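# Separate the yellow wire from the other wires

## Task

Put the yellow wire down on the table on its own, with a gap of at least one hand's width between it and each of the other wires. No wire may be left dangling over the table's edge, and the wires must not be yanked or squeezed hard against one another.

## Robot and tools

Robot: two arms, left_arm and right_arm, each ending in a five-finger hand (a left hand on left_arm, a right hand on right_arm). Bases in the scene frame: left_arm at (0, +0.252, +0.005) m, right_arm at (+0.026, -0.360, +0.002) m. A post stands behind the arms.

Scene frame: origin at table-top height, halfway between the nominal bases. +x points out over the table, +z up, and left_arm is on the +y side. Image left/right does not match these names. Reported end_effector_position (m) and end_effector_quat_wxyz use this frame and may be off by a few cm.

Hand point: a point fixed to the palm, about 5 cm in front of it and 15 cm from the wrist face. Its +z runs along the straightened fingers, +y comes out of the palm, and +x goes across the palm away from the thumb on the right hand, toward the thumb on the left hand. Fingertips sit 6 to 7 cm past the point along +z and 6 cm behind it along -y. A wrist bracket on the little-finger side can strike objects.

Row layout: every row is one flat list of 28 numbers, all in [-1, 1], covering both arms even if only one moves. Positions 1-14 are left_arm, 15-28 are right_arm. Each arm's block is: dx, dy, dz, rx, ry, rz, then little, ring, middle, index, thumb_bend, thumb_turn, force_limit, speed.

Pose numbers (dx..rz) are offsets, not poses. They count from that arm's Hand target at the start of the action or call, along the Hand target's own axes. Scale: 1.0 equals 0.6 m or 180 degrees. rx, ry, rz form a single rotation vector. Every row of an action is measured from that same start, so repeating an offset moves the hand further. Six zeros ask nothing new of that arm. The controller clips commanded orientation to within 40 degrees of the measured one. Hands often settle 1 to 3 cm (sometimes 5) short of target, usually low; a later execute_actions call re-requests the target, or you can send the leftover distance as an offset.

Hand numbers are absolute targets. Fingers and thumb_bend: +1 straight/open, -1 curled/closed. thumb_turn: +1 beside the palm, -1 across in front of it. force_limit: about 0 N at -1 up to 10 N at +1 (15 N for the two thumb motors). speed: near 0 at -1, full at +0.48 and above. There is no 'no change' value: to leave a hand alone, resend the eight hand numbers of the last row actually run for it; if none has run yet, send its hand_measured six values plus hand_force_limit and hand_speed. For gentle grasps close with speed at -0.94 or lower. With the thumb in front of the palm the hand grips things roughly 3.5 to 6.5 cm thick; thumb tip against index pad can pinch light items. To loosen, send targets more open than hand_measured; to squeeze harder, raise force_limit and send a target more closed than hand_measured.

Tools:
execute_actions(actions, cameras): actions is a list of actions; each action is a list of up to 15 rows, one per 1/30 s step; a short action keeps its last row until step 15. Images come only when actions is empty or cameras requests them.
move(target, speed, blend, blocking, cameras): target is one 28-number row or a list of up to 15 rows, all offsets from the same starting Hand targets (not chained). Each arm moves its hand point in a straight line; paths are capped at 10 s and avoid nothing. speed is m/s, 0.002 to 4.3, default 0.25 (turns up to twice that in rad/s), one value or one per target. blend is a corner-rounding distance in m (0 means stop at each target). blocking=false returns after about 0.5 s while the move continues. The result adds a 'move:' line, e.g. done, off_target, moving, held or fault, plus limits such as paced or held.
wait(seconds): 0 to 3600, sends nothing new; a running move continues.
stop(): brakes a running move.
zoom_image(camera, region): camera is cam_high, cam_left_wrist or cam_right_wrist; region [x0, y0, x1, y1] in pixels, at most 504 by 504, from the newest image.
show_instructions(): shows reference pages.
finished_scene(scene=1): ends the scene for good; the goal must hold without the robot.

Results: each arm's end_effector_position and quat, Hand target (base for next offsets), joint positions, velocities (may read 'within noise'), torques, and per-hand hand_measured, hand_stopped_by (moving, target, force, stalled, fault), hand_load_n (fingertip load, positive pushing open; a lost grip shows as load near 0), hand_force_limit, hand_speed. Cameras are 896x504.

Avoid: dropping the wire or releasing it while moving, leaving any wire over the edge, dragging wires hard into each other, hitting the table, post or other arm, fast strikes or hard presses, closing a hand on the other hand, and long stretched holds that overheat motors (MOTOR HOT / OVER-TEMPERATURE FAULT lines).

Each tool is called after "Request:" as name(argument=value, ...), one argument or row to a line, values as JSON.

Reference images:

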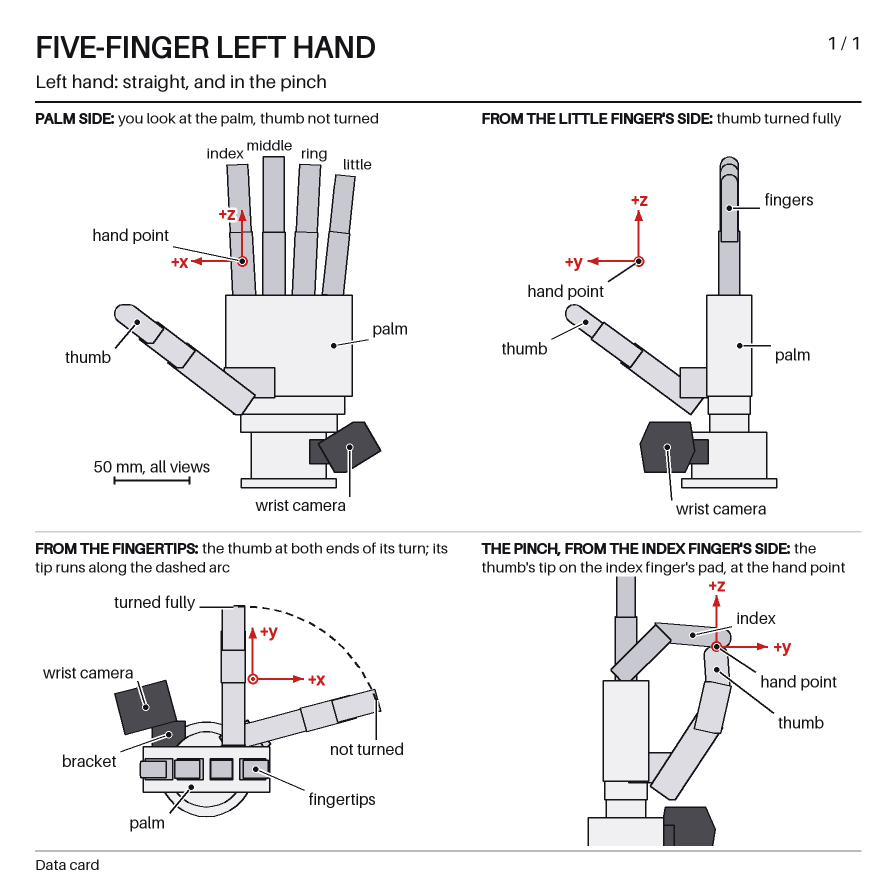

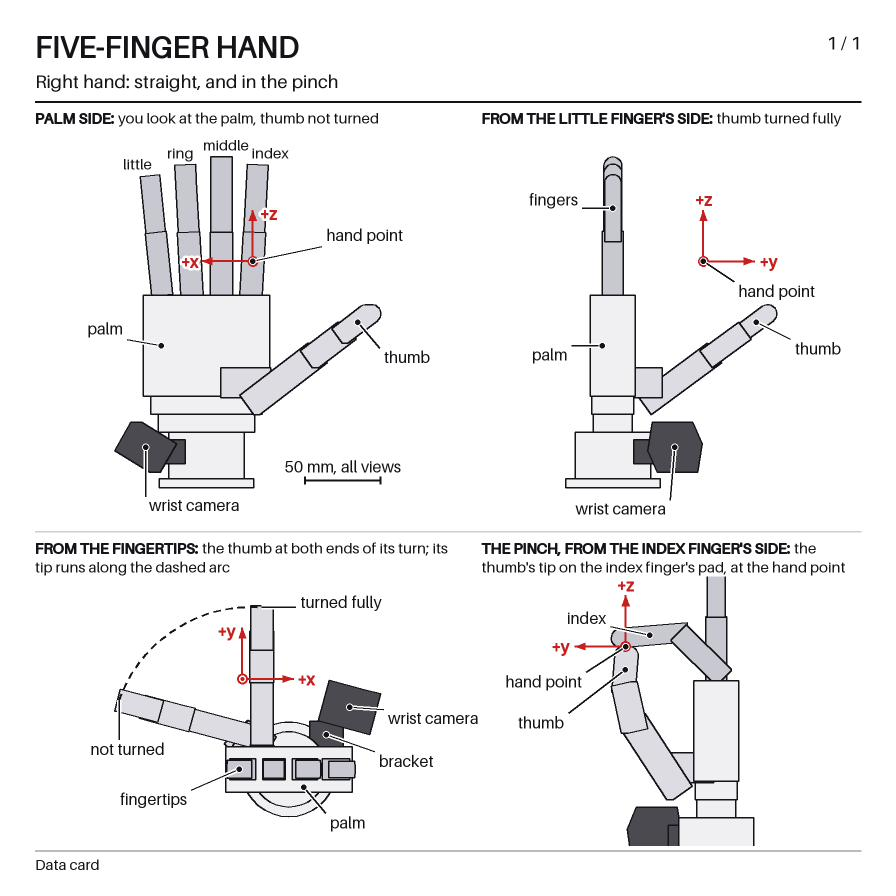

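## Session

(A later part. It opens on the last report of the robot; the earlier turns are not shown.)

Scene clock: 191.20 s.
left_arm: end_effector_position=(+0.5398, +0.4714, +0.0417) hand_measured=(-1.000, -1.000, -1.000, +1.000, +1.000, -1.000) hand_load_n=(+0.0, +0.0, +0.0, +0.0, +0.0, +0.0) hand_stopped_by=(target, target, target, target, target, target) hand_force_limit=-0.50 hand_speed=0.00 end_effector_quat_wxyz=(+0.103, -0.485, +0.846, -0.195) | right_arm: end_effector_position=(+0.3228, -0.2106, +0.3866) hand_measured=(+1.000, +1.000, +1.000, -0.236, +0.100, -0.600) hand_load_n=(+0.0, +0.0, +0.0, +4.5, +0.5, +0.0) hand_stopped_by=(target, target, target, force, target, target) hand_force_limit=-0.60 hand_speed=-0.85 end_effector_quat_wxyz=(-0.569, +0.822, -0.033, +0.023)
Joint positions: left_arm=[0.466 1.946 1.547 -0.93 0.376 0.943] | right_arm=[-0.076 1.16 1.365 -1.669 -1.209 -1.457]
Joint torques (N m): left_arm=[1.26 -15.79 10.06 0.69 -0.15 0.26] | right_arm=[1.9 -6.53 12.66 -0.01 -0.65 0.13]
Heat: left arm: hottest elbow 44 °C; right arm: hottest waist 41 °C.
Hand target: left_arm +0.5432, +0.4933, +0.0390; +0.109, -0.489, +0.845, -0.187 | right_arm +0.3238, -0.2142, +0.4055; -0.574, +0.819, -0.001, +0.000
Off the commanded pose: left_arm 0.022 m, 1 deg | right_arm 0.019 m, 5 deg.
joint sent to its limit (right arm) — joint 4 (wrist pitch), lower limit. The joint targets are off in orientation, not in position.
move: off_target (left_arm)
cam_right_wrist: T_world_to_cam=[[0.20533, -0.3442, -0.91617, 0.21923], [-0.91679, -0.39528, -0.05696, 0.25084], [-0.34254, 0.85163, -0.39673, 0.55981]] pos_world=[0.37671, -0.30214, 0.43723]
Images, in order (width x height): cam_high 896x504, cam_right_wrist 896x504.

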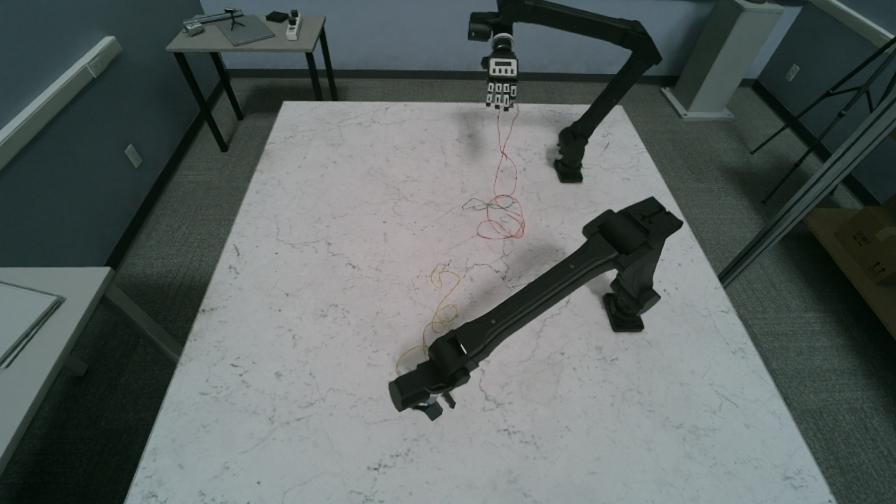

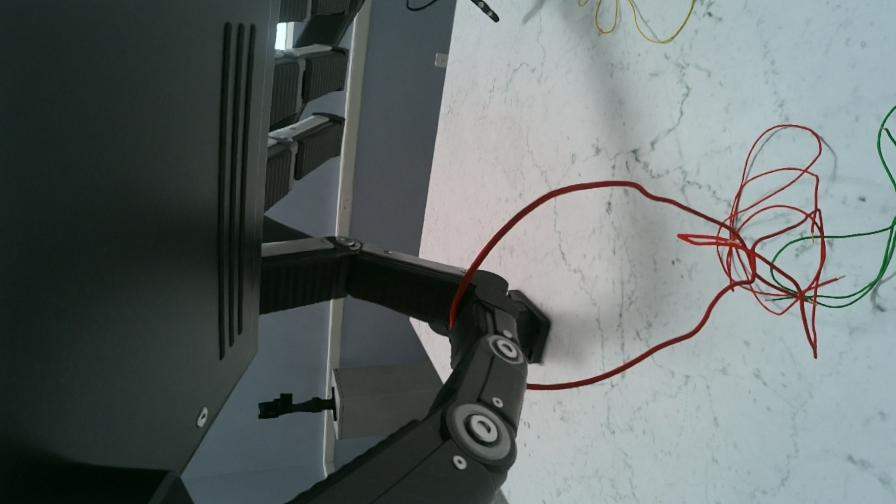

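Request:
move(
  target=[
    [0.02,0,0,0,0,0,-1,-1,-1,1,1,-1,-0.5,0,0,0,0,0,0,0,1,1,1,-0.3,0.1,-0.6,-0.6,-0.85],
    [0.02,-0.085,-0.181,0,0,0,-1,-1,-1,1,1,-1,-0.5,0,0,0,0,0,0,0,1,1,1,-0.3,0.1,-0.6,-0.6,-0.85],
  ],
  cameras=["cam_right_wrist","cam_high","cam_left_wrist"],
  speed=0.05,
)

Request:
zoom_image(
  camera="cam_high",
  region=[360, 230, 560, 480],
)

Scene clock: 195.10 s.
left_arm: end_effector_position=(+0.5283, +0.4686, +0.1313) hand_measured=(-1.000, -1.000, -1.000, +1.000, +1.000, -1.000) hand_load_n=(+0.0, +0.5, +0.0, +0.0, +0.0, +0.0) hand_stopped_by=(target, target, target, target, target, target) hand_force_limit=-0.50 hand_speed=0.00 end_effector_quat_wxyz=(+0.079, -0.491, +0.847, -0.187) | right_arm: end_effector_position=(+0.3228, -0.2106, +0.3866) hand_measured=(+1.000, +1.000, +1.000, -0.236, +0.100, -0.600) hand_load_n=(+0.0, +0.0, +0.0, +4.5, +0.5, +0.0) hand_stopped_by=(target, target, target, force, target, target) hand_force_limit=-0.60 hand_speed=-0.85 end_effector_quat_wxyz=(-0.569, +0.822, -0.033, +0.023)
Joint positions: left_arm=[0.466 1.882 1.695 -1.192 0.363 0.944] | right_arm=[-0.076 1.16 1.365 -1.669 -1.209 -1.457]
Joint torques (N m): left_arm=[-0.97 -18.61 11.36 0.24 0.17 0.13] | right_arm=[1.73 -6.53 12.7 0.03 -0.65 0.12]
Heat: left arm: hottest elbow 44 °C; right arm: hottest waist 41 °C.
Hand target: left_arm +0.5374, +0.4826, +0.1590; +0.109, -0.489, +0.845, -0.187 | right_arm +0.3238, -0.2142, +0.4055; -0.574, +0.819, -0.001, +0.000
Off the commanded pose: left_arm 0.032 m, 3 deg | right_arm 0.019 m, 5 deg.
joint sent to its limit (right arm) — joint 4 (wrist pitch), lower limit. The joint targets are off in orientation, not in position.
move: off_target (left_arm)
cam_left_wrist: T_world_to_cam=[[0.63822, -0.65834, 0.39909, -0.08243], [-0.75042, -0.41623, 0.51344, 0.50724], [-0.17191, -0.62717, -0.75968, 0.59788]] pos_world=[0.53603, 0.53183, 0.22665]
cam_right_wrist: T_world_to_cam=[[0.20533, -0.3442, -0.91617, 0.21923], [-0.91679, -0.39528, -0.05696, 0.25084], [-0.34254, 0.85163, -0.39673, 0.55981]] pos_world=[0.37671, -0.30214, 0.43723]

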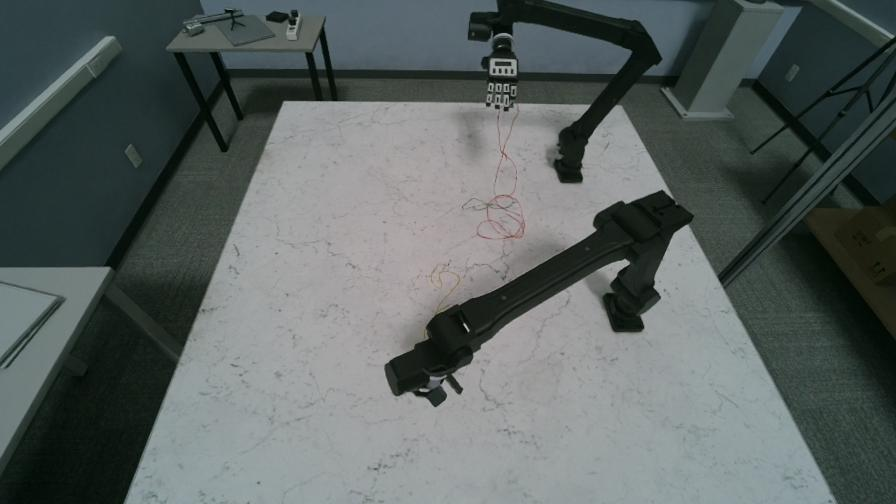

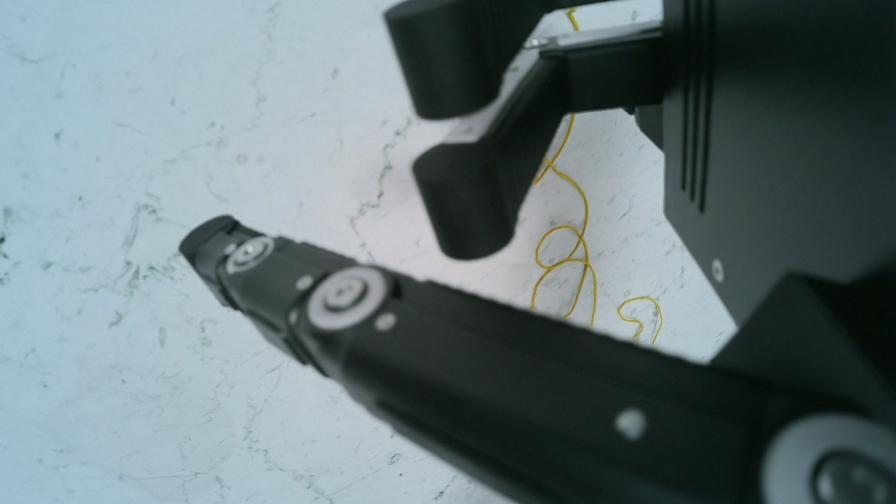

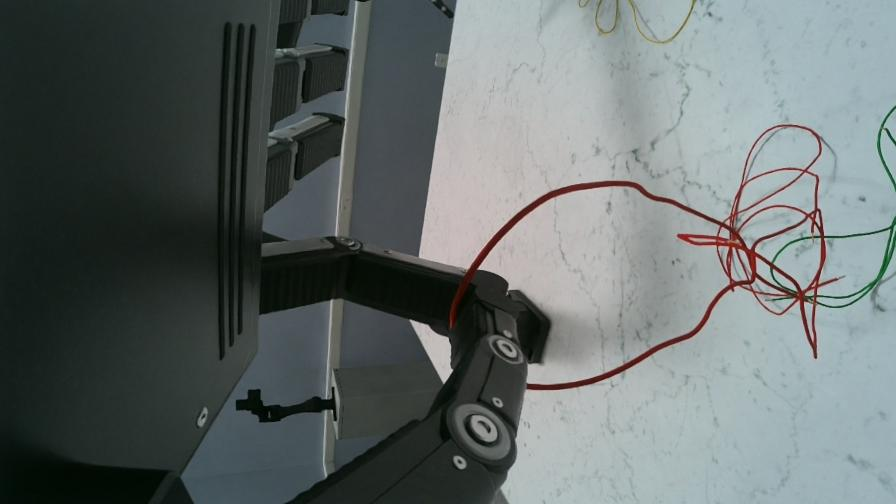

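Scaled by 2.016 from the camera's image (finer frame: 1280x720).

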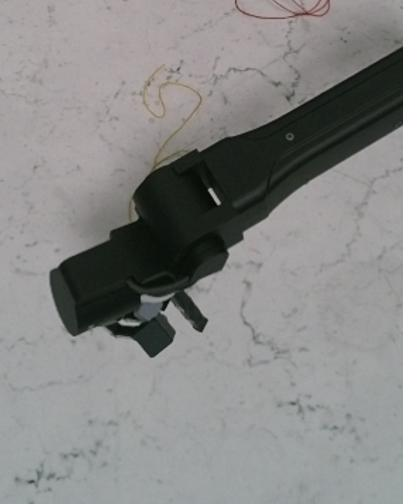

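Request:
move(
  target=[
    [0,0,0,0,0,0,-1,-1,-1,1,1,-1,-0.5,0,0,0.5655,0.1525,0,0,0,1,1,1,-0.3,0.1,-0.6,-0.6,-0.85],
  ],
  cameras=["cam_right_wrist","cam_high"],
  speed=0.07,
)

Request:
zoom_image(
  camera="cam_high",
  region=[420, 80, 580, 300],
)

Scene clock: 201.60 s.
left_arm: end_effector_position=(+0.5283, +0.4686, +0.1313) hand_measured=(-1.000, -1.000, -1.000, +1.000, +1.000, -1.000) hand_load_n=(+0.5, +0.0, +0.0, +0.0, +0.0, +0.0) hand_stopped_by=(target, target, target, target, target, target) hand_force_limit=-0.50 hand_speed=0.00 end_effector_quat_wxyz=(+0.079, -0.491, +0.847, -0.187) | right_arm: end_effector_position=(+0.3207, -0.2413, +0.0581) hand_measured=(+1.000, +1.000, +1.000, -0.236, +0.100, -0.600) hand_load_n=(+0.0, +0.0, +0.0, +4.5, +0.5, +0.0) hand_stopped_by=(target, target, target, force, target, target) hand_force_limit=-0.60 hand_speed=-0.85 end_effector_quat_wxyz=(-0.574, +0.819, -0.003, -0.006)
Joint positions: left_arm=[0.466 1.882 1.695 -1.192 0.363 0.944] | right_arm=[-0.166 1.546 0.784 -1.172 -1.199 -1.942]
Joint torques (N m): left_arm=[-0.21 -18.49 11.06 0.32 0.18 0.09] | right_arm=[1.67 -7.53 5.78 0.08 -0.56 -0.11]
Heat: left arm: hottest elbow 45 °C; right arm: hottest waist 41 °C.
Hand target: left_arm +0.5375, +0.4826, +0.1590; +0.109, -0.489, +0.845, -0.187 | right_arm +0.3237, -0.2443, +0.0554; -0.574, +0.819, -0.001, +0.000
Off the commanded pose: left_arm 0.032 m, 3 deg | right_arm 0.005 m, 1 deg.
move: done
cam_right_wrist: T_world_to_cam=[[0.21931, -0.31399, -0.92375, -0.08858], [-0.88188, -0.46881, -0.05001, 0.18869], [-0.41736, 0.82561, -0.37972, 0.47158]] pos_world=[0.38265, -0.3287, 0.10668]
Images, in order (width x height): cam_high 896x504, cam_right_wrist 896x504.

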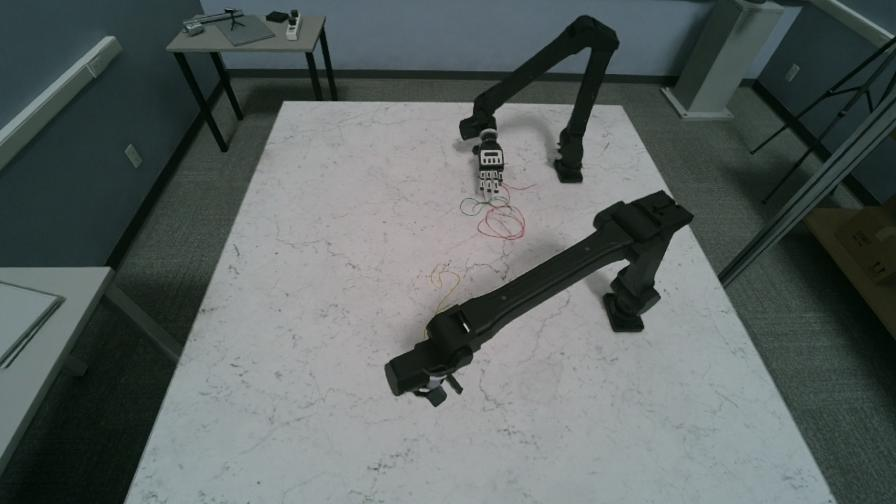

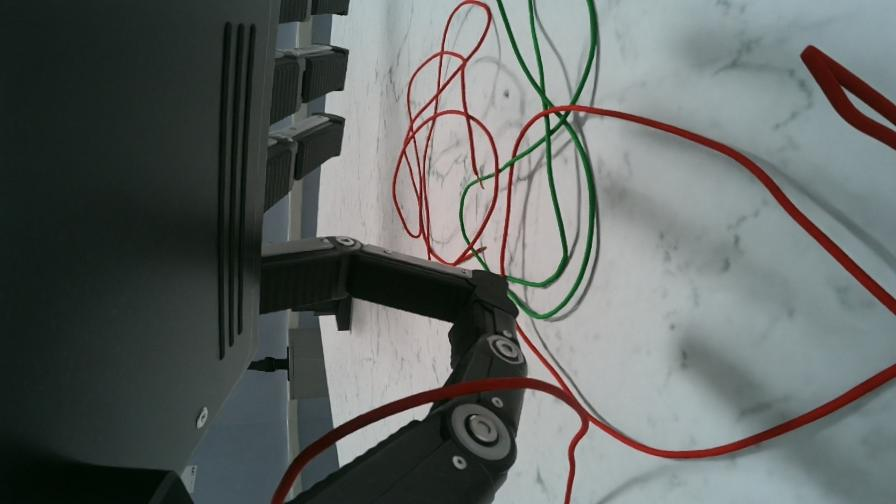

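Scaled by 2.291 from the camera's image (finer frame: 1280x720).

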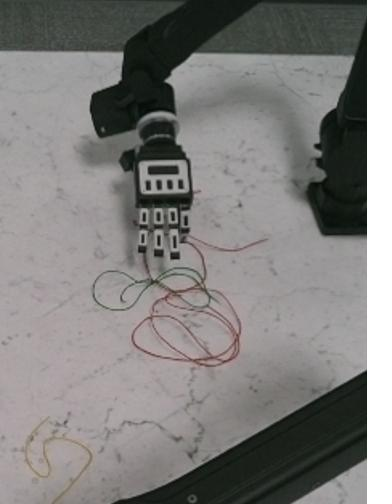

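Request:
move(
  target=[
    [0,0,0,0,0,0,-1,-1,-1,1,1,-1,-0.5,0,0,0.0313,0.0114,0,0,0,1,1,1,-0.3,0.1,-0.6,-0.6,-0.85],
    [0,0,0,0,0,0,-1,-1,-1,1,1,-1,-0.5,0,0,0.0313,0.0114,0,0,0,1,1,1,1,0.1,-0.6,-0.6,-0.6],
  ],
  cameras=["cam_right_wrist","cam_high"],
  speed=0.04,
)

Request:
zoom_image(
  camera="cam_high",
  region=[420, 80, 580, 300],
)

Scene clock: 204.87 s.
left_arm: end_effector_position=(+0.5283, +0.4686, +0.1313) hand_measured=(-1.000, -1.000, -1.000, +1.000, +1.000, -1.000) hand_load_n=(+0.0, +0.0, +0.0, +0.0, +0.0, +0.0) hand_stopped_by=(target, target, target, target, target, target) hand_force_limit=-0.50 hand_speed=0.00 end_effector_quat_wxyz=(+0.079, -0.491, +0.847, -0.187) | right_arm: end_effector_position=(+0.3218, -0.2414, +0.0389) hand_measured=(+1.000, +1.000, +1.000, +1.000, +0.100, -0.600) hand_load_n=(+0.0, +0.0, +0.0, +0.0, +0.0, +0.0) hand_stopped_by=(target, target, target, target, target, target) hand_force_limit=-0.60 hand_speed=-0.60 end_effector_quat_wxyz=(-0.574, +0.819, -0.002, -0.005)
Joint positions: left_arm=[0.466 1.882 1.695 -1.192 0.363 0.944] | right_arm=[-0.166 1.589 0.768 -1.109 -1.199 -1.944]
Joint torques (N m): left_arm=[0.26 -19.14 11.17 0.1 0.12 0.11] | right_arm=[1.85 -7.18 5.26 0.06 -0.55 -0.1]
Heat: left arm: hottest elbow 46 °C; right arm: hottest waist 41 °C.
Hand target: left_arm +0.5375, +0.4826, +0.1590; +0.109, -0.489, +0.845, -0.187 | right_arm +0.3238, -0.2443, +0.0355; -0.574, +0.819, -0.001, +0.000
Off the commanded pose: left_arm 0.032 m, 3 deg | right_arm 0.005 m, 1 deg.
move: done
cam_right_wrist: T_world_to_cam=[[0.22391, -0.31429, -0.92254, -0.10813], [-0.8814, -0.46927, -0.05405, 0.18851], [-0.41594, 0.82523, -0.38209, 0.46445]] pos_world=[0.38355, -0.3288, 0.08789]
Images, in order (width x height): cam_high 896x504, cam_right_wrist 896x504.

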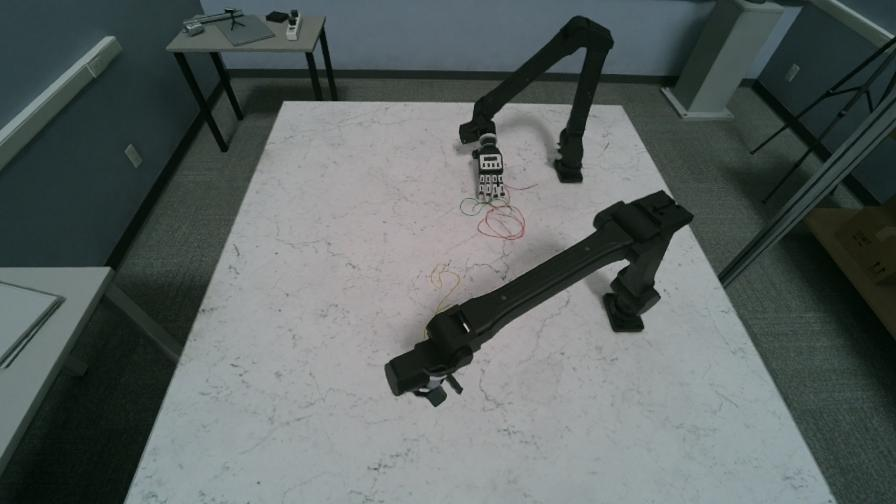

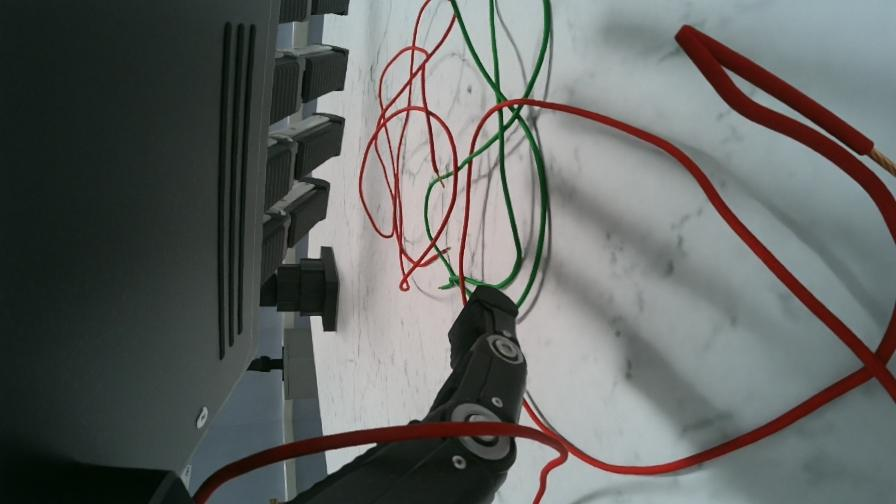

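Scaled by 2.291 from the camera's image (finer frame: 1280x720).

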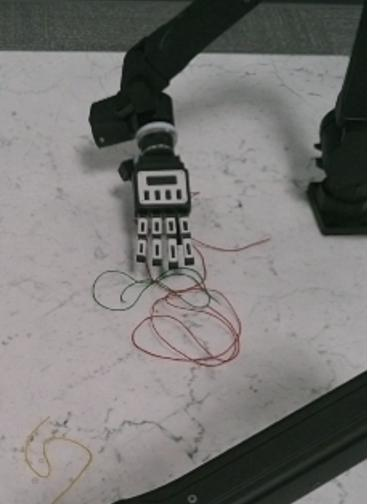

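Request:
move(
  target=[
    [0,0,0,0,0,0,-1,-1,-1,1,1,-1,-0.5,0,0,0.0455,-0.125,0,0,0,1,1,1,1,0.1,-0.6,-0.6,-0.6],
  ],
  cameras=["cam_right_wrist","cam_high"],
  speed=0.05,
)

Request:
zoom_image(
  camera="cam_high",
  region=[420, 80, 580, 300],
)

Scene clock: 207.47 s.
left_arm: end_effector_position=(+0.5283, +0.4686, +0.1313) hand_measured=(-1.000, -1.000, -1.000, +1.000, +1.000, -1.000) hand_load_n=(+0.0, +0.0, +0.0, +0.0, +0.0, +0.0) hand_stopped_by=(target, target, target, target, target, target) hand_force_limit=-0.50 hand_speed=0.00 end_effector_quat_wxyz=(+0.079, -0.491, +0.847, -0.187) | right_arm: end_effector_position=(+0.3125, -0.3169, +0.0279) hand_measured=(+1.000, +1.000, +1.000, +1.000, +0.100, -0.600) hand_load_n=(+0.0, +0.0, -0.5, +0.0, +0.0, +0.0) hand_stopped_by=(target, target, target, target, target, target) hand_force_limit=-0.60 hand_speed=-0.60 end_effector_quat_wxyz=(-0.533, +0.844, -0.059, -0.003)
Joint positions: left_arm=[0.466 1.882 1.695 -1.192 0.363 0.944] | right_arm=[-0.37 1.615 0.793 -1.258 -1.053 -2.067]
Joint torques (N m): left_arm=[-0.56 -18.49 10.89 0.35 0.12 0.07] | right_arm=[2.02 -9.11 7.42 -0.83 -0.41 -0.11]
Heat: left arm: hottest elbow 46 °C; right arm: hottest waist 41 °C.
Hand target: left_arm +0.5375, +0.4826, +0.1590; +0.109, -0.489, +0.845, -0.187 | right_arm +0.3236, -0.3240, +0.0355; -0.574, +0.819, -0.001, +0.000
Off the commanded pose: left_arm 0.032 m, 3 deg | right_arm 0.015 m, 9 deg.
joint sent to its limit (right arm) — joint 6 (wrist roll), lower limit. The joint targets are off in orientation, not in position.
move: off_target (right_arm)
cam_right_wrist: T_world_to_cam=[[0.13191, -0.42048, -0.89766, -0.14554], [-0.92231, -0.3839, 0.04429, 0.18143], [-0.36323, 0.82208, -0.43846, 0.50271]] pos_world=[0.36913, -0.40482, 0.08173]
Images, in order (width x height): cam_high 896x504, cam_right_wrist 896x504.

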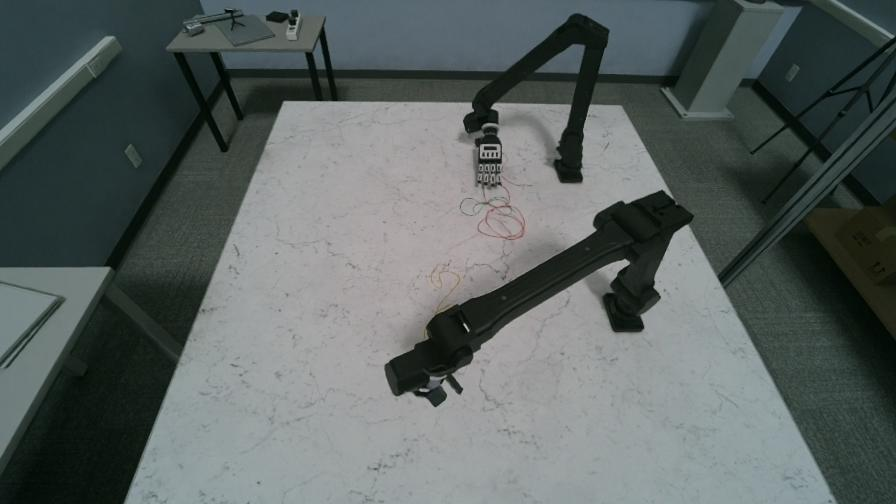

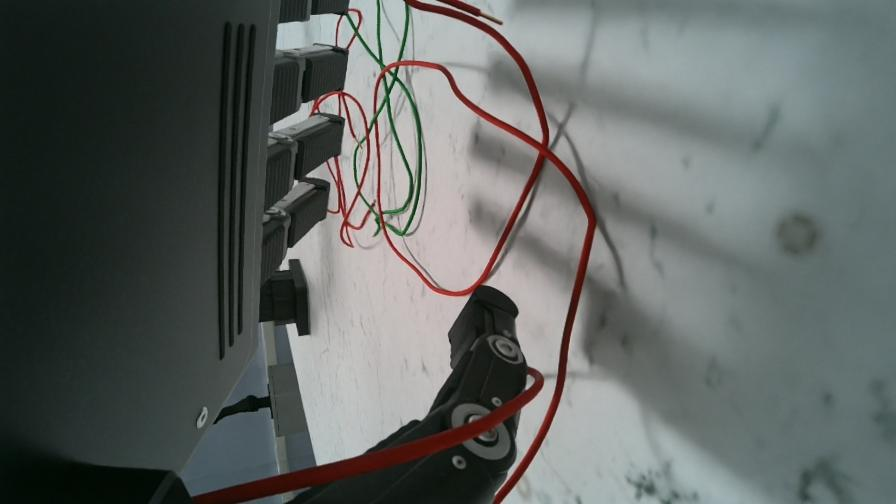

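Scaled by 2.291 from the camera's image (finer frame: 1280x720).

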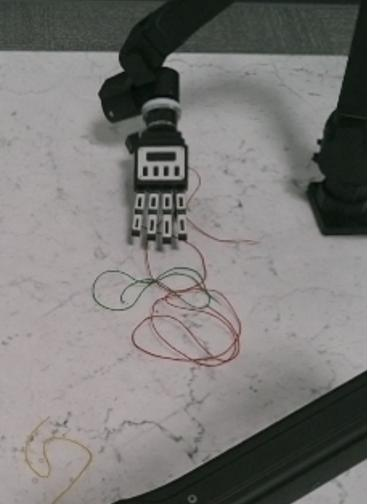

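Request:
move(
  target=[
    [0,0,0,0,0,0,-1,-1,-1,1,1,-1,-0.5,0,0,-0.125,-0.0456,0,0,0,1,1,1,1,0.1,-0.6,-0.6,-0.6],
    [0,0,0,0,0,0,-1,-1,-1,1,1,-1,-0.5,0,-0.033,-0.2585,-0.094,-0.368,0.1525,0.2175,1,1,1,1,0.1,-0.6,-0.6,-0.6],
  ],
  cameras=["cam_right_wrist","cam_high"],
  speed=0.08,
)

Request:
zoom_image(
  camera="cam_high",
  region=[420, 80, 580, 300],
)

Scene clock: 219.13 s.
left_arm: end_effector_position=(+0.5283, +0.4686, +0.1313) hand_measured=(-1.000, -1.000, -1.000, +1.000, +1.000, -1.000) hand_load_n=(+0.0, +0.0, +0.0, +0.0, +0.0, -0.5) hand_stopped_by=(target, target, target, target, target, target) hand_force_limit=-0.50 hand_speed=0.00 end_effector_quat_wxyz=(+0.079, -0.491, +0.847, -0.187) | right_arm: end_effector_position=(+0.2927, -0.3283, +0.1896) hand_measured=(+1.000, +1.000, +1.000, +1.000, +0.100, -0.600) hand_load_n=(+0.0, +0.0, +0.0, +0.0, +0.0, +0.0) hand_stopped_by=(target, target, target, target, target, target) hand_force_limit=-0.60 hand_speed=-0.60 end_effector_quat_wxyz=(+0.005, +0.924, -0.381, -0.011)
Joint positions: left_arm=[0.466 1.882 1.695 -1.192 0.363 0.944] | right_arm=[0.122 1.241 1.092 -1.444 -0.003 -0.631]
Joint torques (N m): left_arm=[0.32 -18.61 11.02 0.53 0.22 0.11] | right_arm=[3.19 -5.83 12.3 -0.14 0.29 0.14]
Heat: left arm: hottest elbow 47 °C; right arm: hottest waist 41 °C.
Hand target: left_arm +0.5375, +0.4826, +0.1590; +0.109, -0.489, +0.845, -0.187 | right_arm +0.3038, -0.3241, +0.2005; +0.001, +0.924, -0.383, +0.000
Off the commanded pose: left_arm 0.032 m, 3 deg | right_arm 0.016 m, 1 deg.
move: off_target (right_arm)
cam_right_wrist: T_world_to_cam=[[-0.52146, -0.85327, -0.00435, -0.12281], [-0.76906, 0.46778, 0.43557, 0.31226], [-0.36963, 0.23048, -0.90014, 0.47104]] pos_world=[0.35022, -0.35942, 0.28746]
Images, in order (width x height): cam_high 896x504, cam_right_wrist 896x504.

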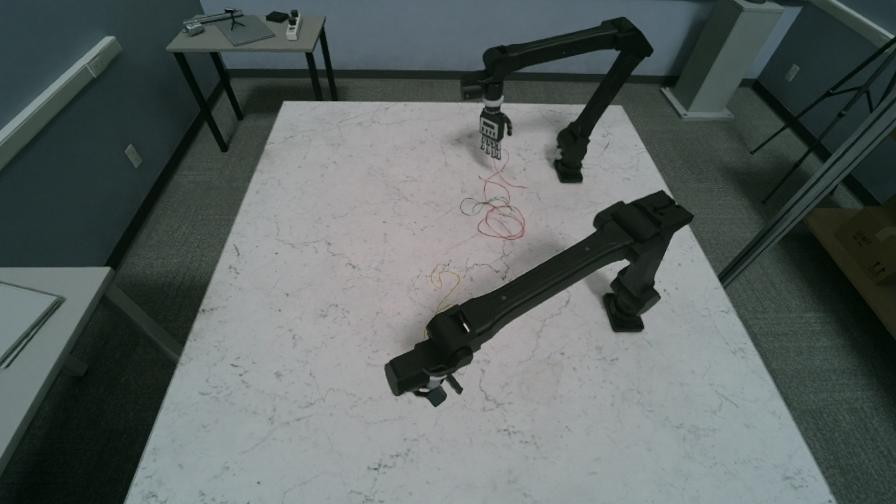

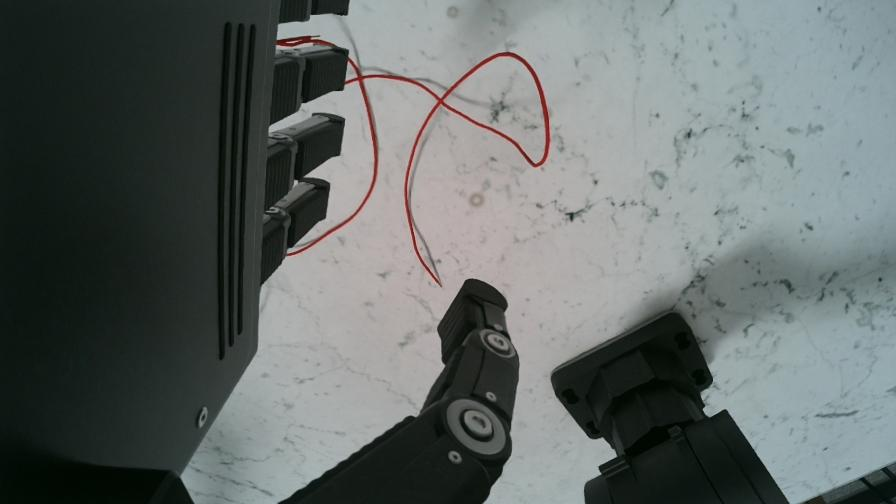

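Scaled by 2.291 from the camera's image (finer frame: 1280x720).

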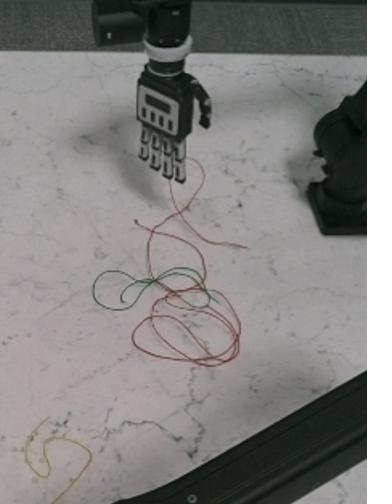

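Request:
move(
  target=[
    [0.0,-0.0704,-0.151,0,0,0,-1,-1,-1,1,1,-1,-0.5,0,0,0,-0.1667,0,0,0,1,1,1,1,0.1,-0.6,-0.6,-0.6],
    [0.35,-0.22,0.02,0,0,0,-1,-1,-1,1,1,-1,-0.5,0,0,0,-0.1667,0,0,0,1,1,1,1,0.1,-0.6,-0.6,-0.6],
  ],
  cameras=["all"],
  speed=0.12,
)

Request:
zoom_image(
  camera="cam_high",
  region=[360, 130, 600, 430],
)

Scene clock: 223.73 s.
left_arm: end_effector_position=(+0.5388, +0.2416, +0.1915) hand_measured=(-1.000, -1.000, -1.000, +1.000, +1.000, -1.000) hand_load_n=(+0.0, +0.0, +0.0, +0.0, +0.0, +0.0) hand_stopped_by=(target, target, target, target, target, target) hand_force_limit=-0.50 hand_speed=0.00 end_effector_quat_wxyz=(+0.094, -0.490, +0.848, -0.179) | right_arm: end_effector_position=(+0.2988, -0.3274, +0.2848) hand_measured=(+1.000, +1.000, +1.000, +1.000, +0.100, -0.600) hand_load_n=(+0.0, +0.0, +0.0, +0.0, -0.5, +0.0) hand_stopped_by=(target, target, target, target, target, target) hand_force_limit=-0.60 hand_speed=-0.60 end_effector_quat_wxyz=(-0.003, +0.924, -0.382, +0.004)
Joint positions: left_arm=[0.062 1.689 1.582 -1.127 0.233 0.539] | right_arm=[0.123 1.229 1.337 -1.669 -0.001 -0.629]
Joint torques (N m): left_arm=[-1.61 -16.91 8.08 1.63 0.11 -0.06] | right_arm=[2.96 -7.12 12.29 -0.13 0.29 0.12]
Heat: left arm: hottest elbow 47 °C; right arm: hottest waist 41 °C.
Hand target: left_arm +0.5413, +0.2384, +0.2037; +0.109, -0.489, +0.845, -0.187 | right_arm +0.3039, -0.3239, +0.3004; +0.000, +0.924, -0.383, +0.000
Off the commanded pose: left_arm 0.013 m, 2 deg | right_arm 0.017 m, 1 deg.
joint sent to its limit (right arm) — joint 4 (wrist pitch), lower limit. The joint targets are off in orientation, not in position.
move: off_target (left_arm, right_arm)
cam_left_wrist: T_world_to_cam=[[0.63304, -0.6677, 0.39171, -0.25611], [-0.75813, -0.43245, 0.48808, 0.40267], [-0.1565, -0.60594, -0.77996, 0.49345]] pos_world=[0.54463, 0.30213, 0.28865]
cam_right_wrist: T_world_to_cam=[[-0.52197, -0.85262, -0.02441, -0.11232], [-0.78251, 0.46727, 0.41151, 0.28568], [-0.33946, 0.2339, -0.91108, 0.55396]] pos_world=[0.35296, -0.35882, 0.38439]

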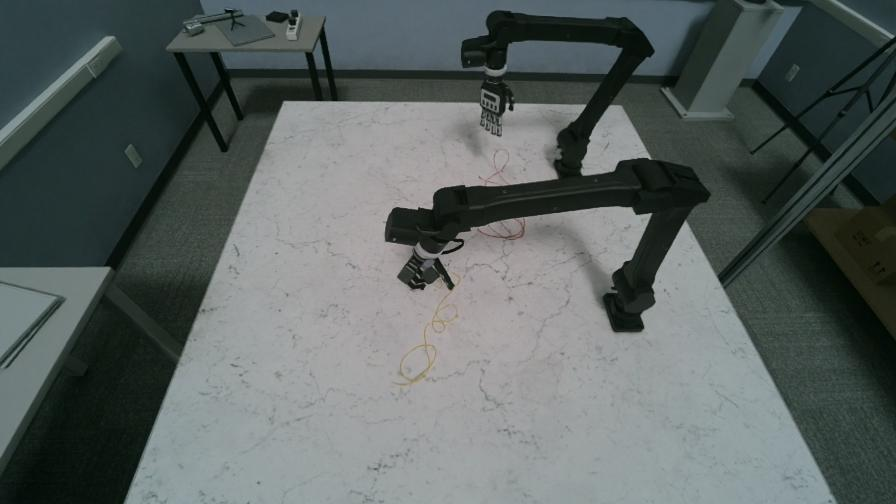

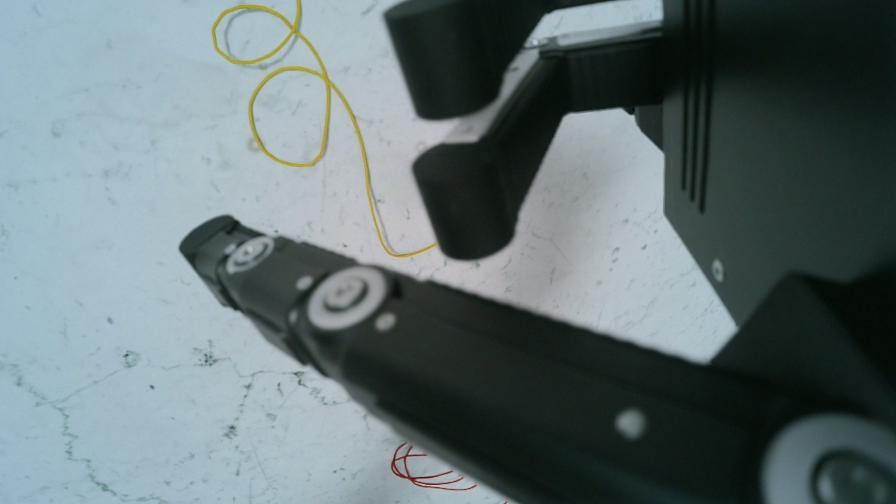

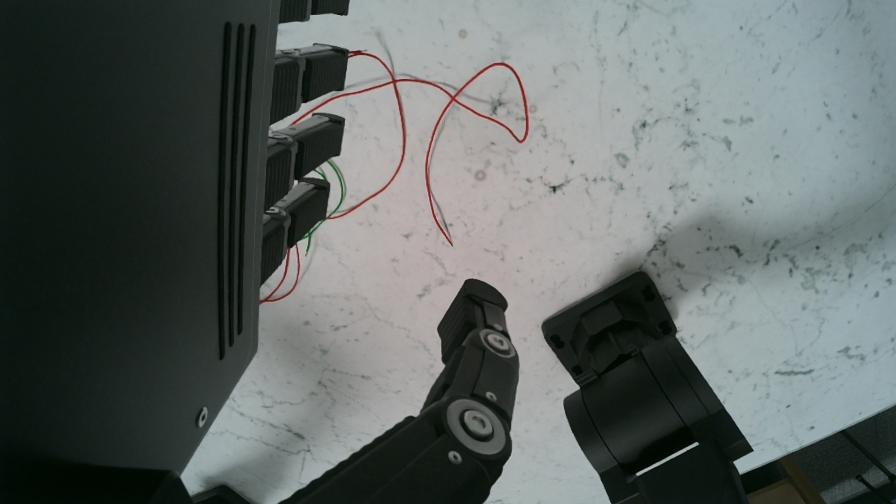

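Scaled by 1.680 from the camera's image (finer frame: 1280x720).

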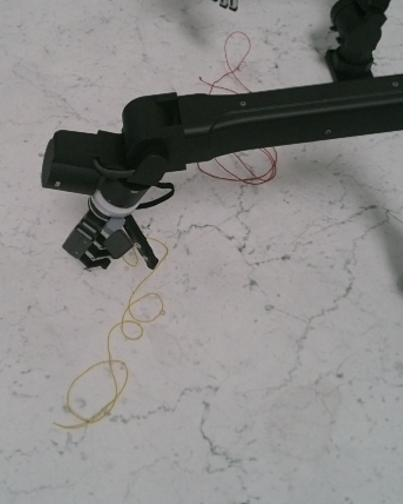

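Request:
finished_scene(
)

The scene is finished: the task was done.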